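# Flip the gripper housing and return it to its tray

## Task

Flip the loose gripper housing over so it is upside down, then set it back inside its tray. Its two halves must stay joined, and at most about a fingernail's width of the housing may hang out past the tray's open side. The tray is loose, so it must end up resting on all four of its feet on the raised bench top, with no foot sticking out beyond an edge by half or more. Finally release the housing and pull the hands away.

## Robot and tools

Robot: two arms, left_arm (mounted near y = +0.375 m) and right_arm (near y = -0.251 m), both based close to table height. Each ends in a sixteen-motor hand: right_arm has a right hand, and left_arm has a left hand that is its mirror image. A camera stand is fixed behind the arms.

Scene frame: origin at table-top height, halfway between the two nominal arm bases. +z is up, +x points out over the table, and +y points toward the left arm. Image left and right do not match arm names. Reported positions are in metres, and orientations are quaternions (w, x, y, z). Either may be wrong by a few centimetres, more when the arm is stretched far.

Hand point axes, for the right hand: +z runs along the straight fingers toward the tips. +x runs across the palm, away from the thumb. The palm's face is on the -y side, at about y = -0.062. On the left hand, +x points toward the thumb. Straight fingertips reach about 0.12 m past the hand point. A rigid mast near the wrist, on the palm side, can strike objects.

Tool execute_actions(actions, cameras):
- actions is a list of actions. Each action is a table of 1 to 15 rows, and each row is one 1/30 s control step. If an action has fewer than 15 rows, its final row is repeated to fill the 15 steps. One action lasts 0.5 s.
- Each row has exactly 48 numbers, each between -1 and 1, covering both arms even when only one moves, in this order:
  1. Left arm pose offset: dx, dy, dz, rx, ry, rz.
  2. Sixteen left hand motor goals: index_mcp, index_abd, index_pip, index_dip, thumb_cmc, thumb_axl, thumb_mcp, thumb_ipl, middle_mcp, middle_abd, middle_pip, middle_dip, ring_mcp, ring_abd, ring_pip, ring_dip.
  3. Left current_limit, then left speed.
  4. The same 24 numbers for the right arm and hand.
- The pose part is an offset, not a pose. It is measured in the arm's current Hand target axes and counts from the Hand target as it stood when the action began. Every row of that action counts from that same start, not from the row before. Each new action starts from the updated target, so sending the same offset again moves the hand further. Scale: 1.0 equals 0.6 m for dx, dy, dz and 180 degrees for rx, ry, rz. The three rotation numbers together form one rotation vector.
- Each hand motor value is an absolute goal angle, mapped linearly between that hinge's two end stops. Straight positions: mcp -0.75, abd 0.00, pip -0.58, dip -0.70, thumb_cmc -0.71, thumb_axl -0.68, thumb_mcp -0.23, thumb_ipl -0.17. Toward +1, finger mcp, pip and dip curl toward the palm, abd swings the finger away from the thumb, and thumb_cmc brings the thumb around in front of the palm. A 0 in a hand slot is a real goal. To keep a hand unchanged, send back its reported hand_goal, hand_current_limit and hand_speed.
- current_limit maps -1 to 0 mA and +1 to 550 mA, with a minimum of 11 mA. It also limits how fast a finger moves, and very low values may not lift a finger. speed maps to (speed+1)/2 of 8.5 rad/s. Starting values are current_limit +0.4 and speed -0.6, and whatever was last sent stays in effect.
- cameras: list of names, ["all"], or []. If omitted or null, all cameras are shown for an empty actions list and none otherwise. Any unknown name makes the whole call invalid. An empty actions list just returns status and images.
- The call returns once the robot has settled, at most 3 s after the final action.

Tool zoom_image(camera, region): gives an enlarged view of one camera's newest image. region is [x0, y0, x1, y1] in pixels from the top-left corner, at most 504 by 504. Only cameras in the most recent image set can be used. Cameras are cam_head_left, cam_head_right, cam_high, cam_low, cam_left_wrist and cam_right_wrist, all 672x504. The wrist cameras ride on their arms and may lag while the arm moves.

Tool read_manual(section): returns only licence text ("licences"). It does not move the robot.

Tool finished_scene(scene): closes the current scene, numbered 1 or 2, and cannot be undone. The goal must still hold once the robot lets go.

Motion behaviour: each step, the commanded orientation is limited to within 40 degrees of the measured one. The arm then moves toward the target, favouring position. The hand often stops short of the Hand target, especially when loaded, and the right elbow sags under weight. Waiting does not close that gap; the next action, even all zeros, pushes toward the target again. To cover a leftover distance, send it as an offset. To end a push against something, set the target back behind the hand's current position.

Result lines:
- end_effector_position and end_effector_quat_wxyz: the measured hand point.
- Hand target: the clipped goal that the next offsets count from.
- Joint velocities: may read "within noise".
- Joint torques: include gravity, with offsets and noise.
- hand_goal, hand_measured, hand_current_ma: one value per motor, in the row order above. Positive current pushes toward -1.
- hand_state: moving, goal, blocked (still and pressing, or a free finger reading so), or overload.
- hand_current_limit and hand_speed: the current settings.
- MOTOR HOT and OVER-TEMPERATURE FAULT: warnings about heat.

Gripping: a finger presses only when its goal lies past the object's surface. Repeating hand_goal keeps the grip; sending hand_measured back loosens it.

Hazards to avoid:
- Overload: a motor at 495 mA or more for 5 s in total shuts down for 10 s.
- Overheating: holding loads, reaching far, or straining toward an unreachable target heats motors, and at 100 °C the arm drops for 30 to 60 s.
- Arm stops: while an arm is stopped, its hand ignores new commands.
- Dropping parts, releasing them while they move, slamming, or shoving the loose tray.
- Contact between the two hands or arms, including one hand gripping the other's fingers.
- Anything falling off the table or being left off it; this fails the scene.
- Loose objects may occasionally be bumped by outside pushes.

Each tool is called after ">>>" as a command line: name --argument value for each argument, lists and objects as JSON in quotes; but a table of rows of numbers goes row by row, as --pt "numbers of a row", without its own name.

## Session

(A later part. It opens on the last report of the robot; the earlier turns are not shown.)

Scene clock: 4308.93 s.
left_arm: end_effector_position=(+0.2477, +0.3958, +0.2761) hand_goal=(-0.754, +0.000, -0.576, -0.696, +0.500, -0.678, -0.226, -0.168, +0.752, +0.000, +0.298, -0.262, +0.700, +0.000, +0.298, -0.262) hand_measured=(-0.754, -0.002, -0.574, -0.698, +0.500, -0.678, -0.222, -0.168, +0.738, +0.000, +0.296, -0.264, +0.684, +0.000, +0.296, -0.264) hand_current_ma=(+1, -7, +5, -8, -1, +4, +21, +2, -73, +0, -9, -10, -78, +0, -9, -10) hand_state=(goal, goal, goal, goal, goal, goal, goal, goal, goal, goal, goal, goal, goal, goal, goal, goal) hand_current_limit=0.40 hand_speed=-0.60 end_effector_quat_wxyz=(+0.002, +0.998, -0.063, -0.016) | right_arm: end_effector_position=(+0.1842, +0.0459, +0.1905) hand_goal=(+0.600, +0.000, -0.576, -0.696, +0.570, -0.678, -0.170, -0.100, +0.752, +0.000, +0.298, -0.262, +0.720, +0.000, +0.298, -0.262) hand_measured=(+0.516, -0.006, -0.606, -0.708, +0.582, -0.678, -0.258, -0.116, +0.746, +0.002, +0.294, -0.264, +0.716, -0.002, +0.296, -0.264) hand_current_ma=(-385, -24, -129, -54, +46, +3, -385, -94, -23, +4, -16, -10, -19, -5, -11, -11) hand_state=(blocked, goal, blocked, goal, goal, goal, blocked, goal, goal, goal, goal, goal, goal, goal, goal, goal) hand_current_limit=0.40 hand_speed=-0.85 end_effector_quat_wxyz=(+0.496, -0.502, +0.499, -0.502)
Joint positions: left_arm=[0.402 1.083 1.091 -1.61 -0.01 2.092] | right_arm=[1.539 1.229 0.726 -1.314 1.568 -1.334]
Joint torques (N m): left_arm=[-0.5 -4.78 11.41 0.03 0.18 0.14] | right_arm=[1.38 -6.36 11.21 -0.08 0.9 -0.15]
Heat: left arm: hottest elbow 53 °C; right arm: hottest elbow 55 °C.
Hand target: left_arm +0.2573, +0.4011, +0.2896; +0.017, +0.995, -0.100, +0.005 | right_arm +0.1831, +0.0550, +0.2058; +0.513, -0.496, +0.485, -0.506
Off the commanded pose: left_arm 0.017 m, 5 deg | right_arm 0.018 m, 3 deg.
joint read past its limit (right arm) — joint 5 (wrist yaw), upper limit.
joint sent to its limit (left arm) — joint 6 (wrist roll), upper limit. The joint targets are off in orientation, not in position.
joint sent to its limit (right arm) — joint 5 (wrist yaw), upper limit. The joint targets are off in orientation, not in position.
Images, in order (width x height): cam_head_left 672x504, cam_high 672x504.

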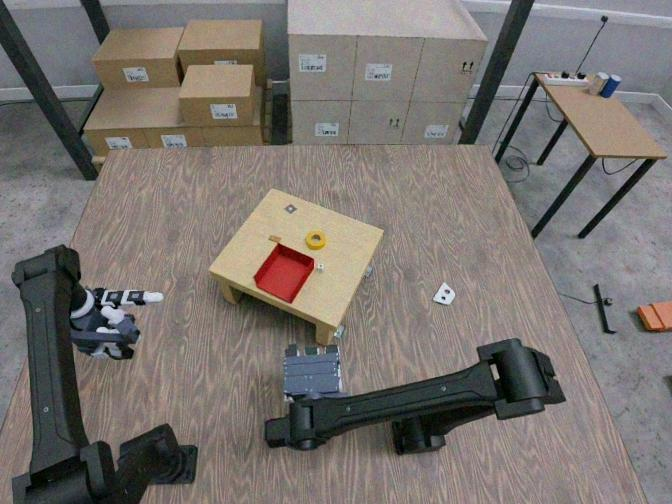

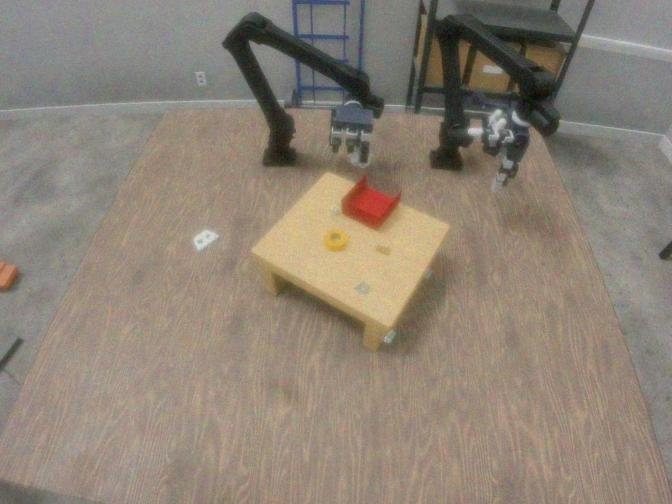

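>>> execute_actions --actions '[[[0,0,0,0,0,0,-0.754,0,-0.576,-0.696,0.5,-0.678,-0.226,-0.168,0.753,0,0.299,-0.261,0.70,0,0.299,-0.261,0.4,-0.6,0,-0.13,0,0,0,0,0.60,0,-0.576,-0.696,0.57,-0.678,-0.17,-0.1,0.753,0,0.299,-0.261,0.72,0,0.299,-0.261,0.4,-0.85]],[[0,0,0,0,0,0,-0.754,0,-0.576,-0.696,0.5,-0.678,-0.226,-0.168,0.753,0,0.299,-0.261,0.70,0,0.299,-0.261,0.4,-0.6,0,-0.13,0,0,0,0,0.60,0,-0.576,-0.696,0.57,-0.678,-0.17,-0.1,0.753,0,0.299,-0.261,0.72,0,0.299,-0.261,0.4,-0.85]],[[0,0,0,0,0,0,-0.754,0,-0.576,-0.696,0.5,-0.678,-0.226,-0.168,0.753,0,0.299,-0.261,0.70,0,0.299,-0.261,0.4,-0.6,0,-0.13,0,0,0,0,0.60,0,-0.576,-0.696,0.57,-0.678,-0.17,-0.1,0.753,0,0.299,-0.261,0.72,0,0.299,-0.261,0.4,-0.85]],[[0,0,0,0,0,0,-0.754,0,-0.576,-0.696,0.5,-0.678,-0.226,-0.168,0.753,0,0.299,-0.261,0.70,0,0.299,-0.261,0.4,-0.6,0.086,0,0.1215,0,0.0778,0,0.60,0,-0.576,-0.696,0.57,-0.678,-0.17,-0.1,0.753,0,0.299,-0.261,0.72,0,0.299,-0.261,0.4,-0.85]]]' --cameras '["cam_head_left","cam_high"]'

Scene clock: 4393.27 s.
left_arm: end_effector_position=(+0.2477, +0.3958, +0.2761) hand_goal=(-0.754, +0.000, -0.576, -0.696, +0.500, -0.678, -0.226, -0.168, +0.752, +0.000, +0.298, -0.262, +0.700, +0.000, +0.298, -0.262) hand_measured=(-0.754, -0.002, -0.574, -0.698, +0.500, -0.678, -0.222, -0.168, +0.738, +0.000, +0.296, -0.264, +0.684, +0.000, +0.296, -0.264) hand_current_ma=(+1, -7, +5, -8, -1, +4, +21, +2, -73, +0, -9, -10, -78, +0, -9, -10) hand_state=(goal, goal, goal, goal, goal, goal, goal, goal, goal, goal, goal, goal, goal, goal, goal, goal) hand_current_limit=0.40 hand_speed=-0.60 end_effector_quat_wxyz=(+0.002, +0.998, -0.063, -0.016) | right_arm: end_effector_position=(+0.2440, +0.0019, +0.4206) hand_goal=(+0.600, +0.000, -0.576, -0.696, +0.570, -0.678, -0.170, -0.100, +0.752, +0.000, +0.298, -0.262, +0.720, +0.000, +0.298, -0.262) hand_measured=(+0.516, -0.008, -0.608, -0.710, +0.582, -0.678, -0.254, -0.118, +0.748, +0.002, +0.294, -0.264, +0.716, -0.002, +0.296, -0.264) hand_current_ma=(-385, -29, -137, -57, +53, +3, -385, -100, -18, +4, -16, -10, -16, -5, -11, -11) hand_state=(blocked, goal, blocked, goal, goal, goal, blocked, goal, goal, goal, goal, goal, goal, goal, goal, goal) hand_current_limit=0.40 hand_speed=-0.85 end_effector_quat_wxyz=(+0.434, -0.452, +0.546, -0.557)
Joint positions: left_arm=[0.402 1.083 1.091 -1.61 -0.01 2.092] | right_arm=[1.323 1.06 1.23 -1.674 1.568 -1.666]
Joint torques (N m): left_arm=[-0.32 -4.89 11.47 -0.02 0.2 0.15] | right_arm=[0.44 -5.19 14.05 0.75 0.99 -0.14]
Heat: left arm: hottest elbow 53 °C; right arm: hottest elbow 65 °C.
Hand target: left_arm +0.2573, +0.4011, +0.2896; +0.017, +0.995, -0.100, +0.005 | right_arm +0.2478, +0.0058, +0.4426; +0.450, -0.431, +0.543, -0.563
Off the commanded pose: left_arm 0.017 m, 5 deg | right_arm 0.023 m, 3 deg.
joint read past its limit (right arm) — joint 5 (wrist yaw), upper limit.
joint sent to its limit (left arm) — joint 6 (wrist roll), upper limit. The joint targets are off in orientation, not in position.
joint sent to its limit (right arm) — joint 5 (wrist yaw), upper limit. The joint targets still meet the commanded pose.
Images, in order (width x height): cam_head_left 672x504, cam_high 672x504.

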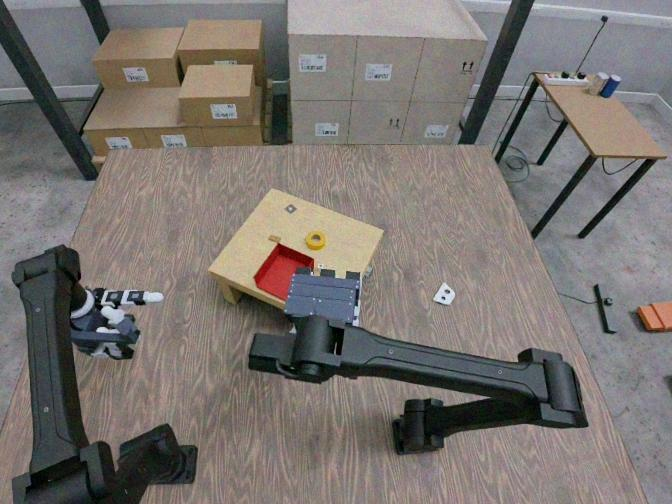

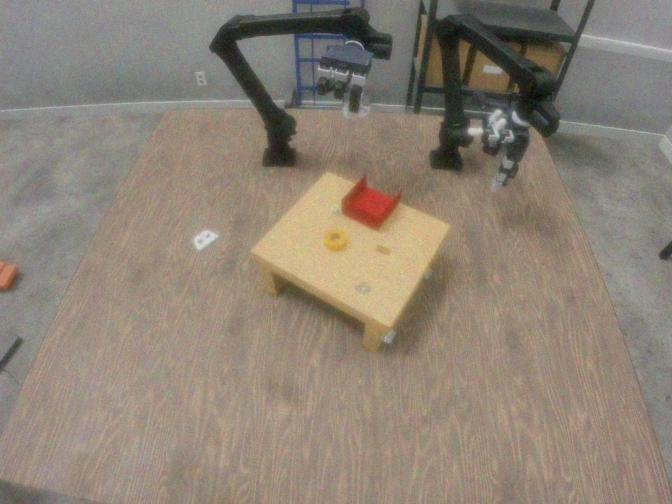

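>>> execute_actions --actions '[[[0,0,0,0,0,0,-0.754,0,-0.576,-0.696,0.5,-0.678,-0.226,-0.168,0.753,0,0.299,-0.261,0.70,0,0.299,-0.261,0.4,-0.6,-0.0518,0,0.1365,0,0.0722,0,0.60,0,-0.576,-0.696,0.57,-0.678,-0.17,-0.1,0.753,0,0.299,-0.261,0.72,0,0.299,-0.261,0.4,-0.85]],[[0,0,0,0,0,0,-0.754,0,-0.576,-0.696,0.5,-0.678,-0.226,-0.168,0.753,0,0.299,-0.261,0.70,0,0.299,-0.261,0.4,-0.6,-0.0322,0,0.1627,0,0.0722,0,0.60,0,-0.576,-0.696,0.57,-0.678,-0.17,-0.1,0.753,0,0.299,-0.261,0.72,0,0.299,-0.261,0.4,-0.85]]]' --cameras '["cam_head_left","cam_high","cam_head_right","cam_low"]'

>>> zoom_image --camera "cam_high" --region '[300, 70, 440, 210]'

>>> zoom_image --camera "cam_head_left" --region '[220, 200, 360, 340]'

Scene clock: 4407.70 s.
left_arm: end_effector_position=(+0.2477, +0.3958, +0.2761) hand_goal=(-0.754, +0.000, -0.576, -0.696, +0.500, -0.678, -0.226, -0.168, +0.752, +0.000, +0.298, -0.262, +0.700, +0.000, +0.298, -0.262) hand_measured=(-0.754, -0.002, -0.574, -0.698, +0.500, -0.678, -0.222, -0.168, +0.738, +0.000, +0.296, -0.264, +0.684, +0.000, +0.296, -0.264) hand_current_ma=(+1, -7, +5, -8, -1, +4, +21, +2, -73, +0, -9, -10, -78, +0, -9, -10) hand_state=(goal, goal, goal, goal, goal, goal, goal, goal, goal, goal, goal, goal, goal, goal, goal, goal) hand_current_limit=0.40 hand_speed=-0.60 end_effector_quat_wxyz=(+0.002, +0.998, -0.063, -0.016) | right_arm: end_effector_position=(+0.4257, -0.0162, +0.4280) hand_goal=(+0.600, +0.000, -0.576, -0.696, +0.570, -0.678, -0.170, -0.100, +0.752, +0.000, +0.298, -0.262, +0.720, +0.000, +0.298, -0.262) hand_measured=(+0.516, -0.008, -0.608, -0.710, +0.584, -0.678, -0.252, -0.118, +0.748, +0.002, +0.294, -0.264, +0.716, -0.002, +0.296, -0.264) hand_current_ma=(-385, -30, -142, -58, +57, +3, -385, -107, -16, +4, -16, -10, -14, -5, -11, -11) hand_state=(blocked, goal, blocked, goal, goal, goal, blocked, goal, goal, goal, goal, goal, goal, goal, goal, goal) hand_current_limit=0.40 hand_speed=-0.85 end_effector_quat_wxyz=(+0.296, -0.311, +0.637, -0.641)
Joint positions: left_arm=[0.402 1.083 1.091 -1.61 -0.01 2.092] | right_arm=[0.856 1.437 1.571 -1.613 1.566 -1.685]
Joint torques (N m): left_arm=[-0.62 -5.19 11.4 -0.03 0.19 0.14] | right_arm=[2.2 -11.22 13.93 1.13 1 -0.18]
Heat: left arm: hottest elbow 53 °C; right arm: hottest elbow 69 °C.
Hand target: left_arm +0.2573, +0.4011, +0.2896; +0.017, +0.995, -0.100, +0.005 | right_arm +0.4307, -0.0075, +0.4497; +0.316, -0.293, +0.631, -0.645
Off the commanded pose: left_arm 0.017 m, 5 deg | right_arm 0.024 m, 3 deg.
joint sent to its limit (left arm) — joint 6 (wrist roll), upper limit. The joint targets are off in orientation, not in position.
joint sent to its limit (right arm) — joint 5 (wrist yaw), upper limit. The joint targets still meet the commanded pose.
Images, in order (width x height): cam_head_left 672x504, cam_head_right 672x504, cam_high 672x504, cam_low 672x504.

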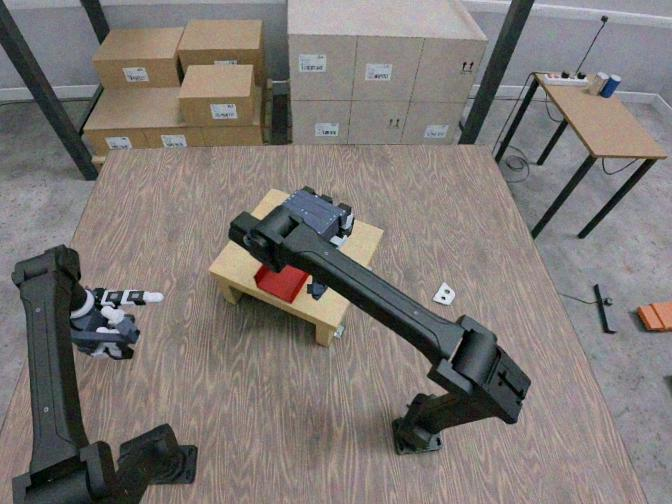

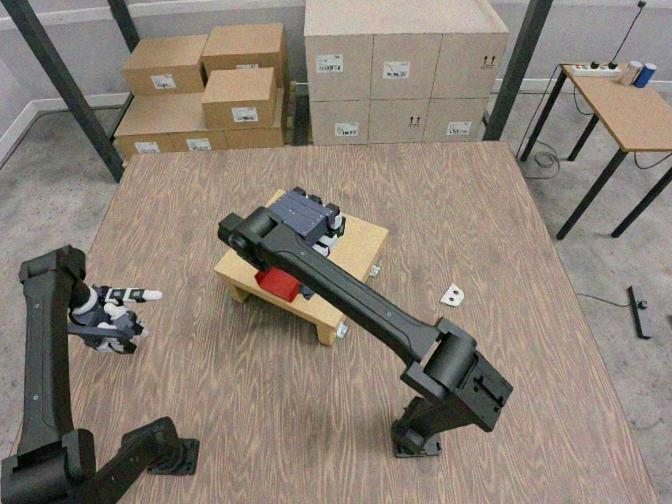

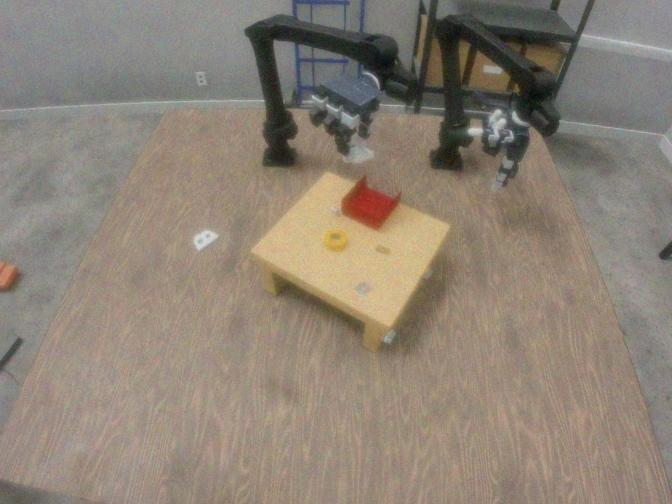

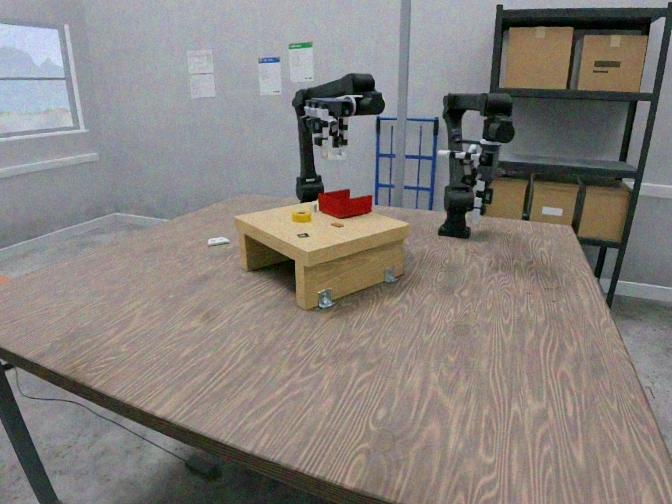

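Scaled by 3.600 from the camera's 672x504 image, which has a finer 960x720 frame.

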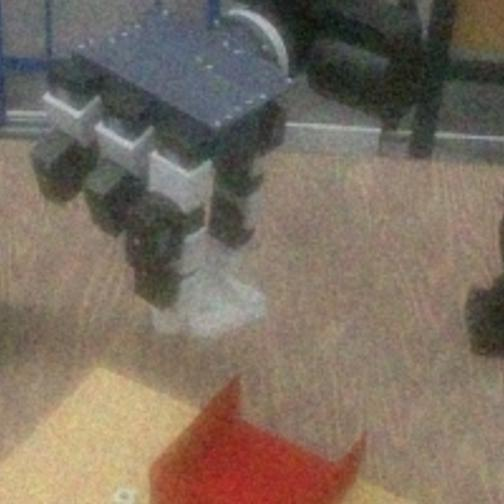

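Scaled by 3.600 from the camera's 672x504 image, which has a finer 960x720 frame.

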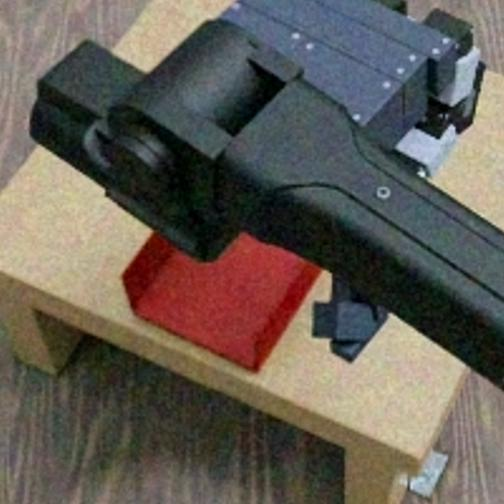

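>>> execute_actions --actions '[[[0,0,0,0,0,0,-0.754,0,-0.576,-0.696,0.5,-0.678,-0.226,-0.168,0.753,0,0.299,-0.261,0.70,0,0.299,-0.261,0.4,-0.6,-0.104,0,-0.005,0,0,0,0.60,0,-0.576,-0.696,0.57,-0.678,-0.17,-0.1,0.753,0,0.299,-0.261,0.72,0,0.299,-0.261,0.4,-0.85]],[[0,0,0,0,0,0,-0.754,0,-0.576,-0.696,0.5,-0.678,-0.226,-0.168,0.753,0,0.299,-0.261,0.70,0,0.299,-0.261,0.4,-0.6,0,0.14,0,0,0,0,0.60,0,-0.576,-0.696,0.57,-0.678,-0.17,-0.1,0.753,0,0.299,-0.261,0.72,0,0.299,-0.261,0.4,-0.85]]]' --cameras '["cam_head_left","cam_high","cam_head_right","cam_low"]'

>>> zoom_image --camera "cam_high" --region '[310, 110, 430, 230]'

>>> zoom_image --camera "cam_head_right" --region '[220, 180, 360, 320]'

>>> zoom_image --camera "cam_low" --region '[290, 90, 410, 240]'

Scene clock: 4440.27 s.
left_arm: end_effector_position=(+0.2477, +0.3958, +0.2761) hand_goal=(-0.754, +0.000, -0.576, -0.696, +0.500, -0.678, -0.226, -0.168, +0.752, +0.000, +0.298, -0.262, +0.700, +0.000, +0.298, -0.262) hand_measured=(-0.754, -0.002, -0.574, -0.698, +0.500, -0.678, -0.222, -0.168, +0.738, +0.000, +0.296, -0.264, +0.684, +0.000, +0.296, -0.264) hand_current_ma=(+1, -7, +5, -8, -1, +4, +21, +2, -73, +0, -9, -10, -78, +0, -9, -10) hand_state=(goal, goal, goal, goal, goal, goal, goal, goal, goal, goal, goal, goal, goal, goal, goal, goal) hand_current_limit=0.40 hand_speed=-0.60 end_effector_quat_wxyz=(+0.002, +0.998, -0.063, -0.016) | right_arm: end_effector_position=(+0.4664, +0.0400, +0.3624) hand_goal=(+0.600, +0.000, -0.576, -0.696, +0.570, -0.678, -0.170, -0.100, +0.752, +0.000, +0.298, -0.262, +0.720, +0.000, +0.298, -0.262) hand_measured=(+0.516, -0.008, -0.608, -0.710, +0.584, -0.678, -0.252, -0.118, +0.748, +0.002, +0.294, -0.264, +0.716, -0.002, +0.296, -0.264) hand_current_ma=(-385, -31, -142, -58, +64, +3, -385, -107, -16, +4, -16, -10, -14, -4, -11, -11) hand_state=(blocked, goal, blocked, goal, goal, goal, blocked, goal, goal, goal, goal, goal, goal, goal, goal, goal) hand_current_limit=0.40 hand_speed=-0.85 end_effector_quat_wxyz=(+0.300, -0.312, +0.636, -0.639)
Joint positions: left_arm=[0.402 1.083 1.091 -1.61 -0.01 2.092] | right_arm=[0.864 1.615 1.601 -1.516 1.566 -1.628]
Joint torques (N m): left_arm=[-0.38 -4.95 11.4 -0.03 0.19 0.18] | right_arm=[0.73 -13.8 9.77 1.43 0.96 0.13]
Heat: left arm: hottest elbow 53 °C; right arm: hottest elbow 70 °C.
Hand target: left_arm +0.2573, +0.4011, +0.2896; +0.017, +0.995, -0.100, +0.005 | right_arm +0.4708, +0.0424, +0.3670; +0.316, -0.293, +0.631, -0.645
Off the commanded pose: left_arm 0.017 m, 5 deg | right_arm 0.007 m, 3 deg.
joint sent to its limit (left arm) — joint 6 (wrist roll), upper limit. The joint targets are off in orientation, not in position.
joint sent to its limit (right arm) — joint 5 (wrist yaw), upper limit. The joint targets still meet the commanded pose.
Images, in order (width x height): cam_head_left 672x504, cam_head_right 672x504, cam_high 672x504, cam_low 672x504.

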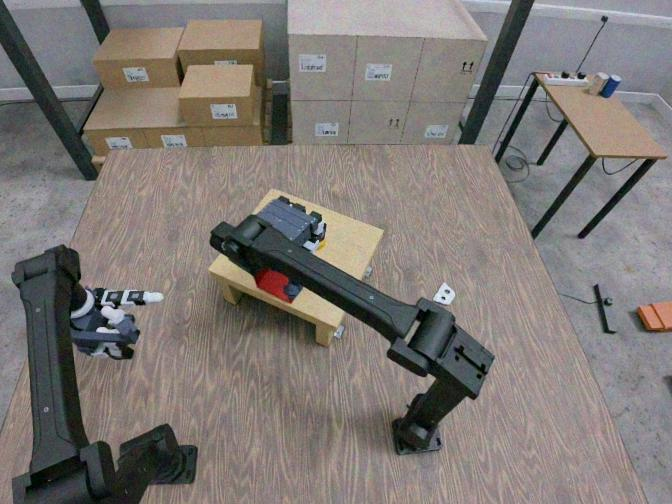

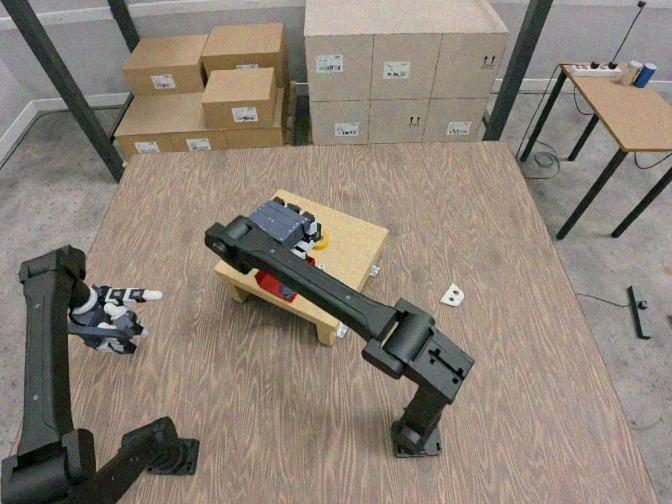

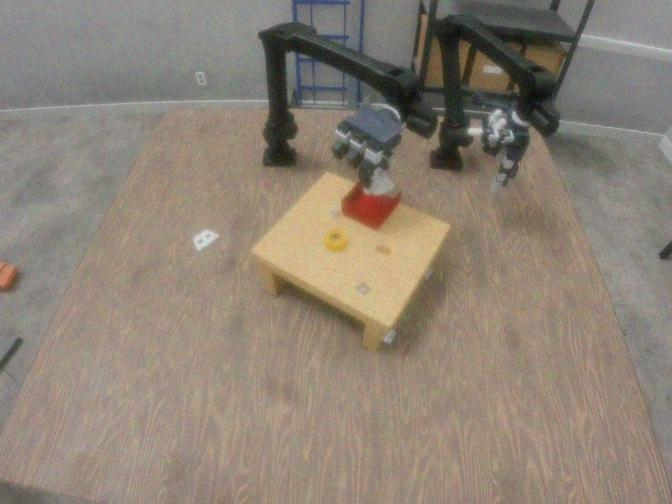

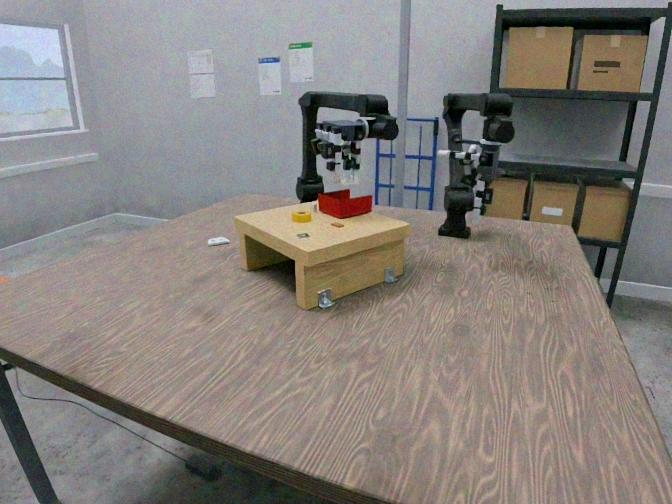

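Scaled by 4.200 from the camera's 672x504 image, which has a finer 960x720 frame.

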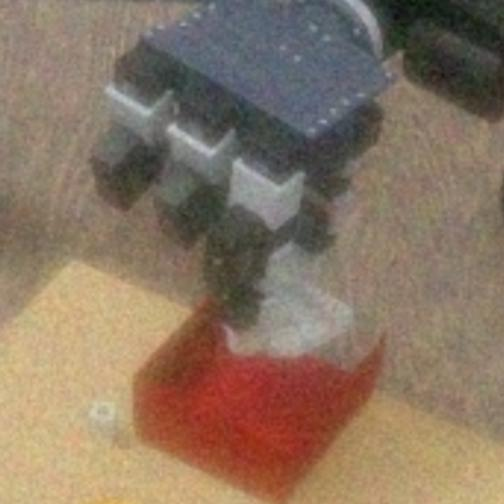

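Scaled by 3.600 from the camera's 672x504 image, which has a finer 960x720 frame.

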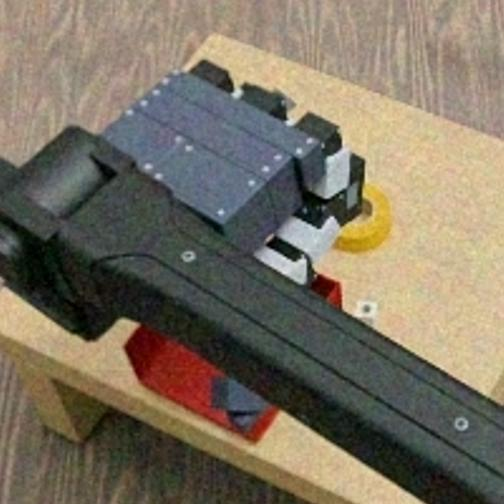

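Scaled by 3.360 from the camera's 672x504 image, which has a finer 960x720 frame.

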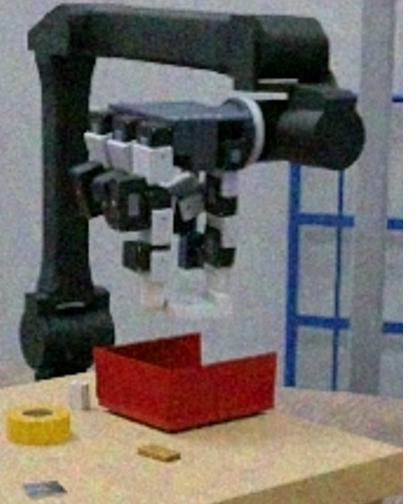

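>>> execute_actions --actions '[[[0,0,0,0,0,0,-0.754,0,-0.576,-0.696,0.5,-0.678,-0.226,-0.168,0.753,0,0.299,-0.261,0.70,0,0.299,-0.261,0.4,-0.6,0.0155,0.08,0.002,0,0,0,0.60,0,-0.576,-0.696,0.57,-0.678,-0.17,-0.1,0.753,0,0.299,-0.261,0.72,0,0.299,-0.261,0.4,-0.85]],[[0,0,0,0,0,0,-0.754,0,-0.576,-0.696,0.5,-0.678,-0.226,-0.168,0.753,0,0.299,-0.261,0.70,0,0.299,-0.261,0.4,-0.6,0,0.04,0,0,0,0,0.60,0,-0.576,-0.696,0.57,-0.678,-0.17,-0.1,0.753,0,0.299,-0.261,0.72,0,0.299,-0.261,0.4,-0.85]]]' --cameras '["cam_head_left","cam_high","cam_head_right","cam_low"]'

>>> zoom_image --camera "cam_high" --region '[310, 130, 430, 250]'

>>> zoom_image --camera "cam_low" --region '[290, 110, 410, 230]'

>>> zoom_image --camera "cam_head_right" --region '[220, 180, 360, 320]'

Scene clock: 4456.70 s.
left_arm: end_effector_position=(+0.2477, +0.3958, +0.2761) hand_goal=(-0.754, +0.000, -0.576, -0.696, +0.500, -0.678, -0.226, -0.168, +0.752, +0.000, +0.298, -0.262, +0.700, +0.000, +0.298, -0.262) hand_measured=(-0.754, -0.002, -0.574, -0.698, +0.500, -0.678, -0.222, -0.168, +0.738, +0.000, +0.296, -0.264, +0.684, +0.000, +0.296, -0.264) hand_current_ma=(+1, -7, +5, -8, -1, +4, +21, +2, -73, +0, -9, -10, -78, +0, -9, -10) hand_state=(goal, goal, goal, goal, goal, goal, goal, goal, goal, goal, goal, goal, goal, goal, goal, goal) hand_current_limit=0.40 hand_speed=-0.60 end_effector_quat_wxyz=(+0.002, +0.998, -0.063, -0.016) | right_arm: end_effector_position=(+0.4623, +0.0324, +0.2989) hand_goal=(+0.600, +0.000, -0.576, -0.696, +0.570, -0.678, -0.170, -0.100, +0.752, +0.000, +0.298, -0.262, +0.720, +0.000, +0.298, -0.262) hand_measured=(+0.516, -0.008, -0.608, -0.710, +0.584, -0.678, -0.252, -0.118, +0.748, +0.002, +0.294, -0.264, +0.716, -0.002, +0.296, -0.264) hand_current_ma=(-385, -32, -142, -58, +64, +3, -385, -107, -16, +4, -16, -10, -14, -4, -11, -11) hand_state=(blocked, goal, blocked, goal, goal, goal, blocked, goal, goal, goal, goal, goal, goal, goal, goal, goal) hand_current_limit=0.40 hand_speed=-0.85 end_effector_quat_wxyz=(+0.305, -0.305, +0.640, -0.636)
Joint positions: left_arm=[0.402 1.083 1.091 -1.61 -0.01 2.092] | right_arm=[0.861 1.622 1.441 -1.427 1.566 -1.531]
Joint torques (N m): left_arm=[-0.62 -4.84 11.32 -0.05 0.2 0.16] | right_arm=[0.38 -12.04 8.92 1.54 1.07 0.13]
Heat: left arm: hottest elbow 53 °C; right arm: hottest elbow 68 °C.
Hand target: left_arm +0.2573, +0.4011, +0.2896; +0.017, +0.995, -0.100, +0.005 | right_arm +0.4687, +0.0340, +0.2950; +0.316, -0.293, +0.631, -0.645
Off the commanded pose: left_arm 0.017 m, 5 deg | right_arm 0.008 m, 2 deg.
joint sent to its limit (left arm) — joint 6 (wrist roll), upper limit. The joint targets are off in orientation, not in position.
joint sent to its limit (right arm) — joint 5 (wrist yaw), upper limit. The joint targets still meet the commanded pose.
Images, in order (width x height): cam_head_left 672x504, cam_head_right 672x504, cam_high 672x504, cam_low 672x504.

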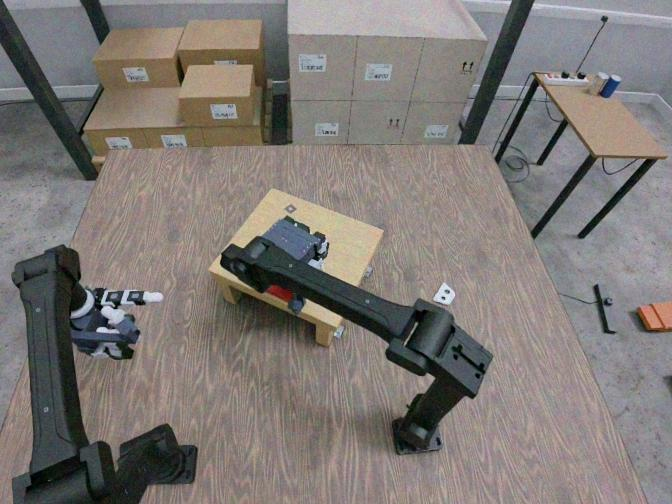

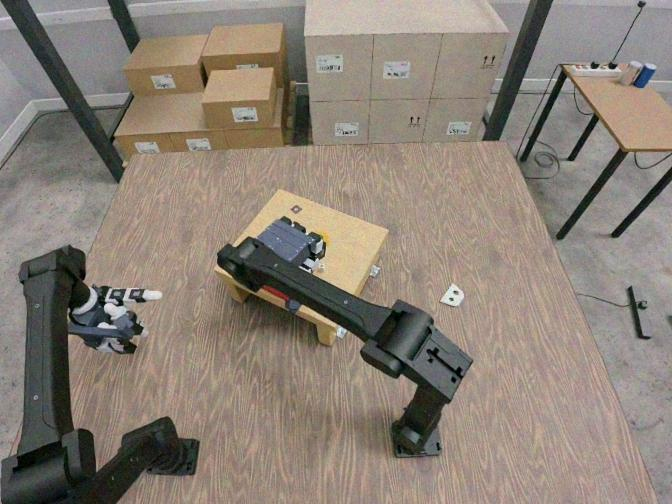

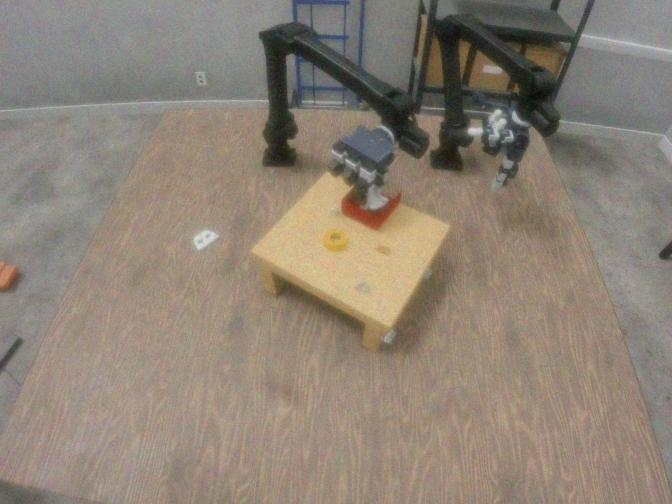

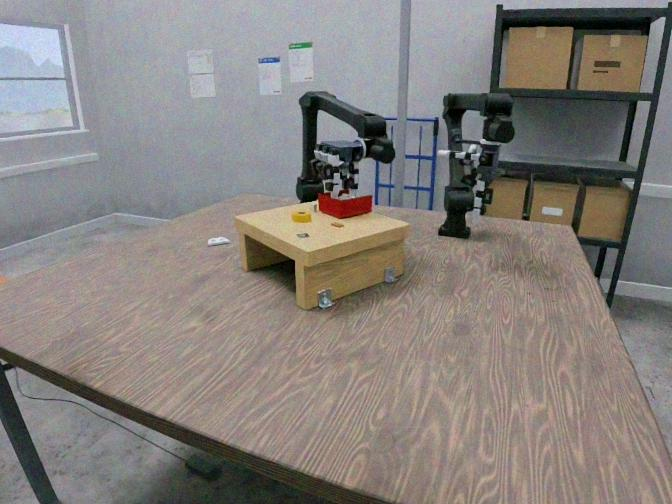

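Scaled by 4.200 from the camera's 672x504 image, which has a finer 960x720 frame.

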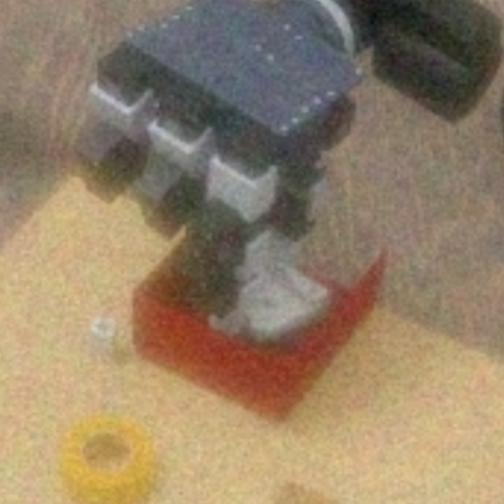

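Scaled by 4.200 from the camera's 672x504 image, which has a finer 960x720 frame.

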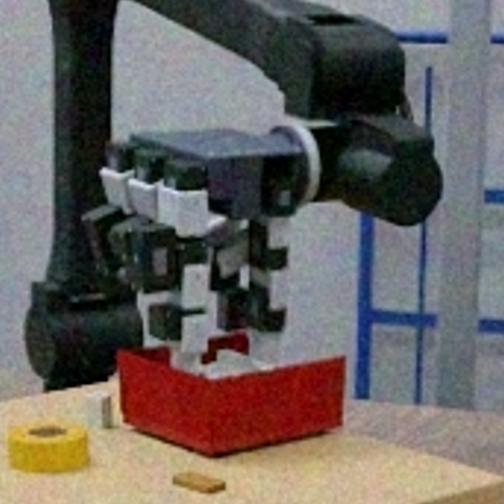

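Scaled by 3.600 from the camera's 672x504 image, which has a finer 960x720 frame.

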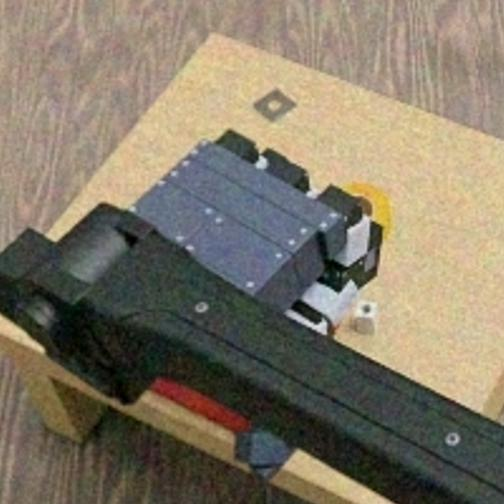

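>>> execute_actions --actions '[[[0,0,0,0,0,0,-0.754,0,-0.576,-0.696,0.5,-0.678,-0.226,-0.168,0.753,0,0.299,-0.261,0.70,0,0.299,-0.261,0.4,-0.6,0,0.022,0,0,0,0,0.60,0,-0.576,-0.696,0.57,-0.678,-0.17,-0.1,0.753,0,0.299,-0.261,0.72,0,0.299,-0.261,0.4,-0.85]]]'

>>> execute_actions --actions '[[[0,0,0,0,0,0,-0.754,0,-0.576,-0.696,0.5,-0.678,-0.226,-0.168,0.753,0,0.299,-0.261,0.70,0,0.299,-0.261,0.4,-0.6,0,0.02,0,0,0,0,0.60,0,-0.576,-0.696,0.57,-0.678,-0.17,-0.1,0.753,0,0.299,-0.261,0.72,0,0.299,-0.261,0.4,-0.85]]]' --cameras '["cam_head_left","cam_high","cam_low"]'

>>> zoom_image --camera "cam_high" --region '[310, 130, 430, 250]'

>>> zoom_image --camera "cam_low" --region '[290, 110, 410, 230]'

Scene clock: 4472.80 s.
left_arm: end_effector_position=(+0.2477, +0.3958, +0.2761) hand_goal=(-0.754, +0.000, -0.576, -0.696, +0.500, -0.678, -0.226, -0.168, +0.752, +0.000, +0.298, -0.262, +0.700, +0.000, +0.298, -0.262) hand_measured=(-0.754, -0.002, -0.574, -0.698, +0.500, -0.678, -0.222, -0.168, +0.738, +0.000, +0.296, -0.264, +0.684, +0.000, +0.296, -0.264) hand_current_ma=(+1, -7, +5, -8, -1, +4, +21, +2, -73, +0, -9, -10, -78, +0, -9, -10) hand_state=(goal, goal, goal, goal, goal, goal, goal, goal, goal, goal, goal, goal, goal, goal, goal, goal) hand_current_limit=0.40 hand_speed=-0.60 end_effector_quat_wxyz=(+0.002, +0.998, -0.063, -0.016) | right_arm: end_effector_position=(+0.4630, +0.0326, +0.2857) hand_goal=(+0.600, +0.000, -0.576, -0.696, +0.570, -0.678, -0.170, -0.100, +0.752, +0.000, +0.298, -0.262, +0.720, +0.000, +0.298, -0.262) hand_measured=(+0.516, -0.008, -0.608, -0.710, +0.584, -0.678, -0.252, -0.118, +0.748, +0.002, +0.294, -0.264, +0.716, -0.002, +0.296, -0.264) hand_current_ma=(-385, -32, -142, -58, +64, +3, -385, -107, -16, +4, -16, -10, -14, -4, -11, -11) hand_state=(blocked, goal, blocked, goal, goal, goal, blocked, goal, goal, goal, goal, goal, goal, goal, goal, goal) hand_current_limit=0.40 hand_speed=-0.85 end_effector_quat_wxyz=(+0.305, -0.304, +0.640, -0.636)
Joint positions: left_arm=[0.402 1.083 1.091 -1.61 -0.01 2.092] | right_arm=[0.86 1.633 1.419 -1.409 1.566 -1.516]
Joint torques (N m): left_arm=[-0.09 -4.78 11.36 0.02 0.18 0.16] | right_arm=[-0.03 -12.86 8.76 1.31 1.03 0.13]
Heat: left arm: hottest elbow 54 °C; right arm: hottest elbow 64 °C.
Hand target: left_arm +0.2573, +0.4011, +0.2896; +0.017, +0.995, -0.100, +0.005 | right_arm +0.4692, +0.0340, +0.2816; +0.316, -0.293, +0.631, -0.645
Off the commanded pose: left_arm 0.017 m, 5 deg | right_arm 0.008 m, 2 deg.
joint sent to its limit (left arm) — joint 6 (wrist roll), upper limit. The joint targets are off in orientation, not in position.
joint sent to its limit (right arm) — joint 5 (wrist yaw), upper limit. The joint targets still meet the commanded pose.

Scene clock: 4473.73 s.
left_arm: end_effector_position=(+0.2477, +0.3958, +0.2761) hand_goal=(-0.754, +0.000, -0.576, -0.696, +0.500, -0.678, -0.226, -0.168, +0.752, +0.000, +0.298, -0.262, +0.700, +0.000, +0.298, -0.262) hand_measured=(-0.754, -0.002, -0.574, -0.698, +0.500, -0.678, -0.222, -0.168, +0.738, +0.000, +0.296, -0.264, +0.684, +0.000, +0.296, -0.264) hand_current_ma=(+1, -7, +5, -8, -1, +4, +21, +2, -73, +0, -9, -10, -78, +0, -9, -10) hand_state=(goal, goal, goal, goal, goal, goal, goal, goal, goal, goal, goal, goal, goal, goal, goal, goal) hand_current_limit=0.40 hand_speed=-0.60 end_effector_quat_wxyz=(+0.002, +0.998, -0.063, -0.016) | right_arm: end_effector_position=(+0.4635, +0.0327, +0.2783) hand_goal=(+0.600, +0.000, -0.576, -0.696, +0.570, -0.678, -0.170, -0.100, +0.752, +0.000, +0.298, -0.262, +0.720, +0.000, +0.298, -0.262) hand_measured=(+0.516, -0.010, -0.612, -0.710, +0.584, -0.678, -0.250, -0.118, +0.748, +0.002, +0.294, -0.264, +0.716, -0.002, +0.296, -0.264) hand_current_ma=(-385, -32, -157, -58, +64, +3, -385, -107, -16, +4, -16, -10, -14, -4, -11, -11) hand_state=(blocked, goal, blocked, goal, goal, goal, blocked, goal, goal, goal, goal, goal, goal, goal, goal, goal) hand_current_limit=0.40 hand_speed=-0.85 end_effector_quat_wxyz=(+0.308, -0.301, +0.641, -0.635)
Joint positions: left_arm=[0.402 1.083 1.091 -1.61 -0.01 2.092] | right_arm=[0.86 1.637 1.404 -1.394 1.568 -1.501]
Joint torques (N m): left_arm=[-0.5 -4.6 11.41 0.06 0.21 0.14] | right_arm=[0.44 -12.34 8.73 1.29 0.88 0.15]
Heat: left arm: hottest elbow 54 °C; right arm: hottest elbow 64 °C.
Hand target: left_arm +0.2573, +0.4011, +0.2896; +0.017, +0.995, -0.100, +0.005 | right_arm +0.4696, +0.0341, +0.2697; +0.316, -0.293, +0.631, -0.645
Off the commanded pose: left_arm 0.017 m, 5 deg | right_arm 0.011 m, 2 deg.
joint read past its limit (right arm) — joint 5 (wrist yaw), upper limit.
joint sent to its limit (left arm) — joint 6 (wrist roll), upper limit. The joint targets are off in orientation, not in position.
joint sent to its limit (right arm) — joint 5 (wrist yaw), upper limit. The joint targets still meet the commanded pose.
Images, in order (width x height): cam_head_left 672x504, cam_high 672x504, cam_low 672x504.

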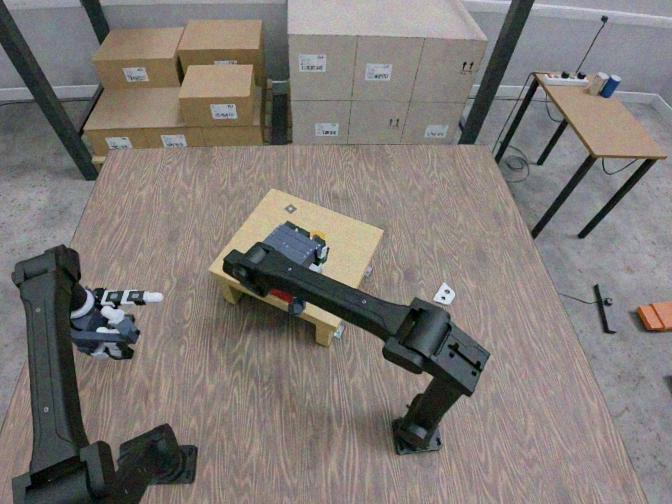

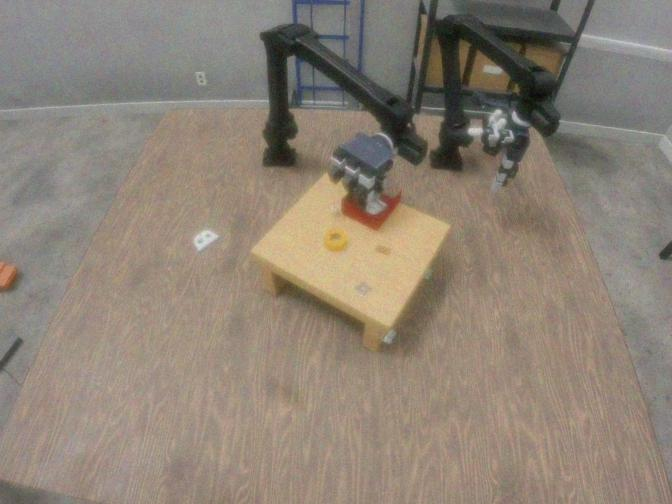

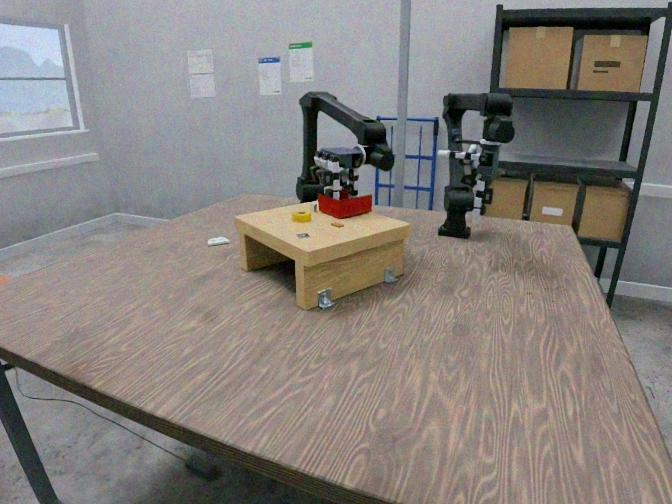

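Scaled by 4.200 from the camera's 672x504 image, which has a finer 960x720 frame.

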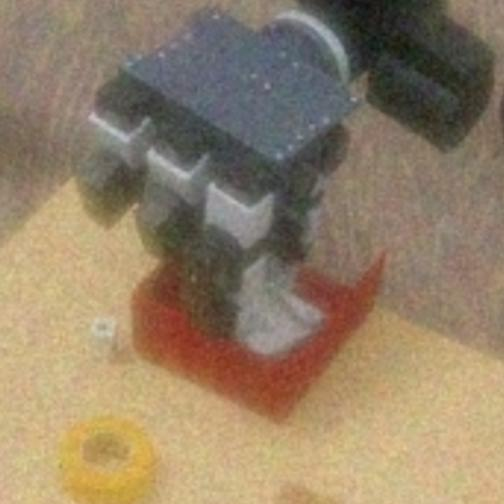

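Scaled by 4.200 from the camera's 672x504 image, which has a finer 960x720 frame.

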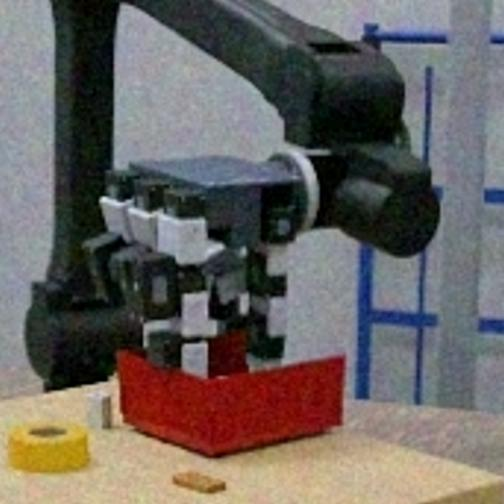

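>>> execute_actions --actions '[[[0,0,0,0,0,0,-0.754,0,-0.576,-0.696,0.5,-0.678,-0.226,-0.168,0.753,0,0.299,-0.261,0.70,0,0.299,-0.261,0.4,-0.6,0,0,0,0,0,0,0.56,0,-0.576,-0.696,0.57,-0.678,-0.22,-0.1,0.753,0,0.299,-0.261,0.72,0,0.299,-0.261,0.4,-0.9]],[[0,0,0,0,0,0,-0.754,0,-0.576,-0.696,0.5,-0.678,-0.226,-0.168,0.753,0,0.299,-0.261,0.70,0,0.299,-0.261,0.4,-0.6,0,0,0,0,0,0,0.53,0,-0.576,-0.696,0.57,-0.678,-0.28,-0.1,0.753,0,0.299,-0.261,0.72,0,0.299,-0.261,0.4,-0.9]],[[0,0,0,0,0,0,-0.754,0,-0.576,-0.696,0.5,-0.678,-0.226,-0.168,0.753,0,0.299,-0.261,0.70,0,0.299,-0.261,0.4,-0.6,0,0,0,0,0,0,0.50,0,-0.576,-0.696,0.57,-0.678,-0.34,-0.1,0.753,0,0.299,-0.261,0.72,0,0.299,-0.261,0.4,-0.9]],[[0,0,0,0,0,0,-0.754,0,-0.576,-0.696,0.5,-0.678,-0.226,-0.168,0.753,0,0.299,-0.261,0.70,0,0.299,-0.261,0.4,-0.6,0,0,0,0,0,0,0.48,0,-0.576,-0.696,0.57,-0.678,-0.38,-0.1,0.753,0,0.299,-0.261,0.72,0,0.299,-0.261,0.4,-0.9]]]' --cameras '["cam_head_left","cam_high","cam_low"]'

>>> zoom_image --camera "cam_high" --region '[310, 130, 430, 250]'

Scene clock: 4487.93 s.
left_arm: end_effector_position=(+0.2477, +0.3958, +0.2761) hand_goal=(-0.754, +0.000, -0.576, -0.696, +0.500, -0.678, -0.226, -0.168, +0.752, +0.000, +0.298, -0.262, +0.700, +0.000, +0.298, -0.262) hand_measured=(-0.754, -0.002, -0.574, -0.698, +0.500, -0.678, -0.222, -0.168, +0.738, +0.000, +0.296, -0.264, +0.684, +0.000, +0.296, -0.264) hand_current_ma=(+1, -7, +5, -8, -1, +4, +21, +2, -73, +0, -9, -10, -78, +0, -9, -10) hand_state=(goal, goal, goal, goal, goal, goal, goal, goal, goal, goal, goal, goal, goal, goal, goal, goal) hand_current_limit=0.40 hand_speed=-0.60 end_effector_quat_wxyz=(+0.002, +0.998, -0.063, -0.016) | right_arm: end_effector_position=(+0.4638, +0.0330, +0.2784) hand_goal=(+0.480, +0.000, -0.576, -0.696, +0.570, -0.678, -0.380, -0.100, +0.752, +0.000, +0.298, -0.262, +0.720, +0.000, +0.298, -0.262) hand_measured=(+0.488, -0.004, -0.578, -0.698, +0.574, -0.678, -0.376, -0.102, +0.748, +0.002, +0.294, -0.264, +0.716, -0.002, +0.296, -0.264) hand_current_ma=(+33, -10, -11, -10, +12, +3, +19, -11, -16, +4, -16, -10, -14, -4, -11, -11) hand_state=(goal, goal, goal, goal, goal, goal, goal, goal, goal, goal, goal, goal, goal, goal, goal, goal) hand_current_limit=0.40 hand_speed=-0.90 end_effector_quat_wxyz=(+0.310, -0.299, +0.642, -0.634)
Joint positions: left_arm=[0.402 1.083 1.091 -1.61 -0.01 2.092] | right_arm=[0.86 1.637 1.404 -1.394 1.568 -1.496]
Joint torques (N m): left_arm=[-0.38 -4.6 11.4 -0.16 0.19 0.15] | right_arm=[0.26 -12.51 8.61 1.28 0.89 0.1]
Heat: left arm: hottest elbow 54 °C; right arm: hottest elbow 63 °C.
Hand target: left_arm +0.2573, +0.4011, +0.2896; +0.017, +0.995, -0.100, +0.005 | right_arm +0.4696, +0.0341, +0.2697; +0.316, -0.293, +0.631, -0.645
Off the commanded pose: left_arm 0.017 m, 5 deg | right_arm 0.010 m, 2 deg.
joint read past its limit (right arm) — joint 5 (wrist yaw), upper limit.
joint sent to its limit (left arm) — joint 6 (wrist roll), upper limit. The joint targets are off in orientation, not in position.
joint sent to its limit (right arm) — joint 5 (wrist yaw), upper limit. The joint targets still meet the commanded pose.
Images, in order (width x height): cam_head_left 672x504, cam_high 672x504, cam_low 672x504.

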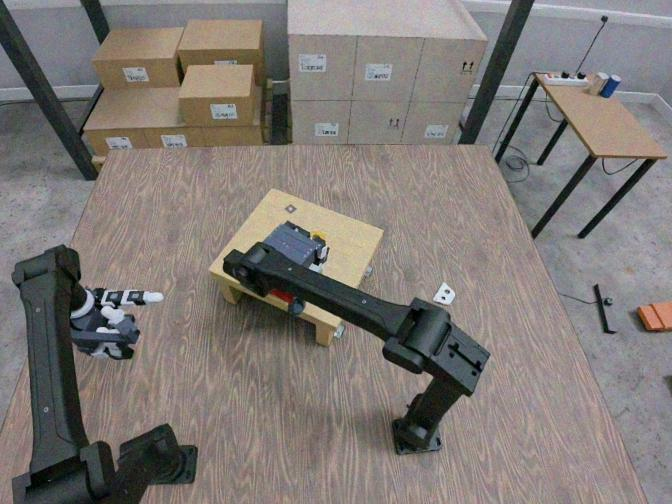

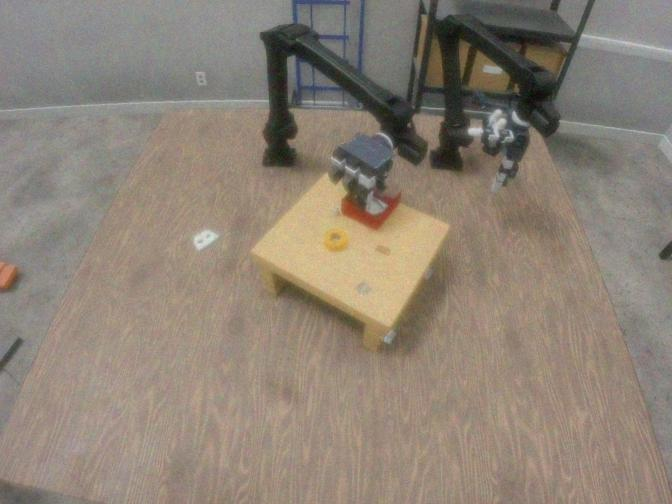

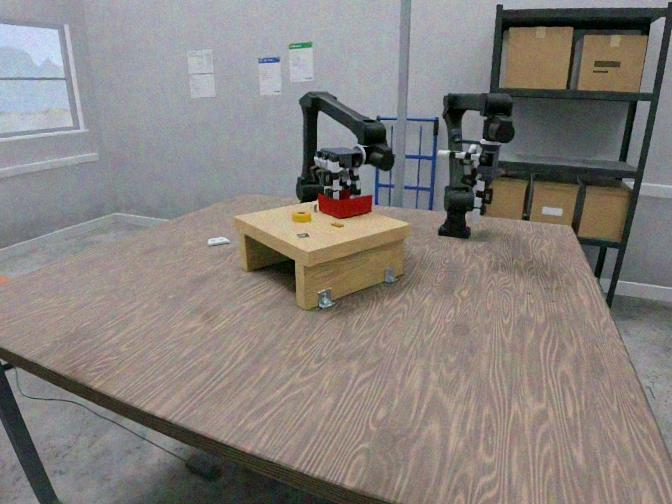

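Scaled by 4.200 from the camera's 672x504 image, which has a finer 960x720 frame.

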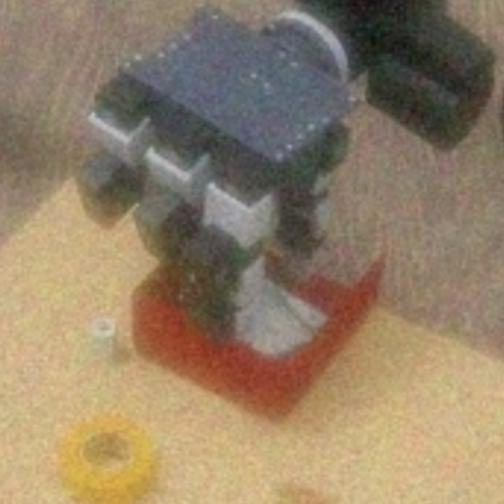

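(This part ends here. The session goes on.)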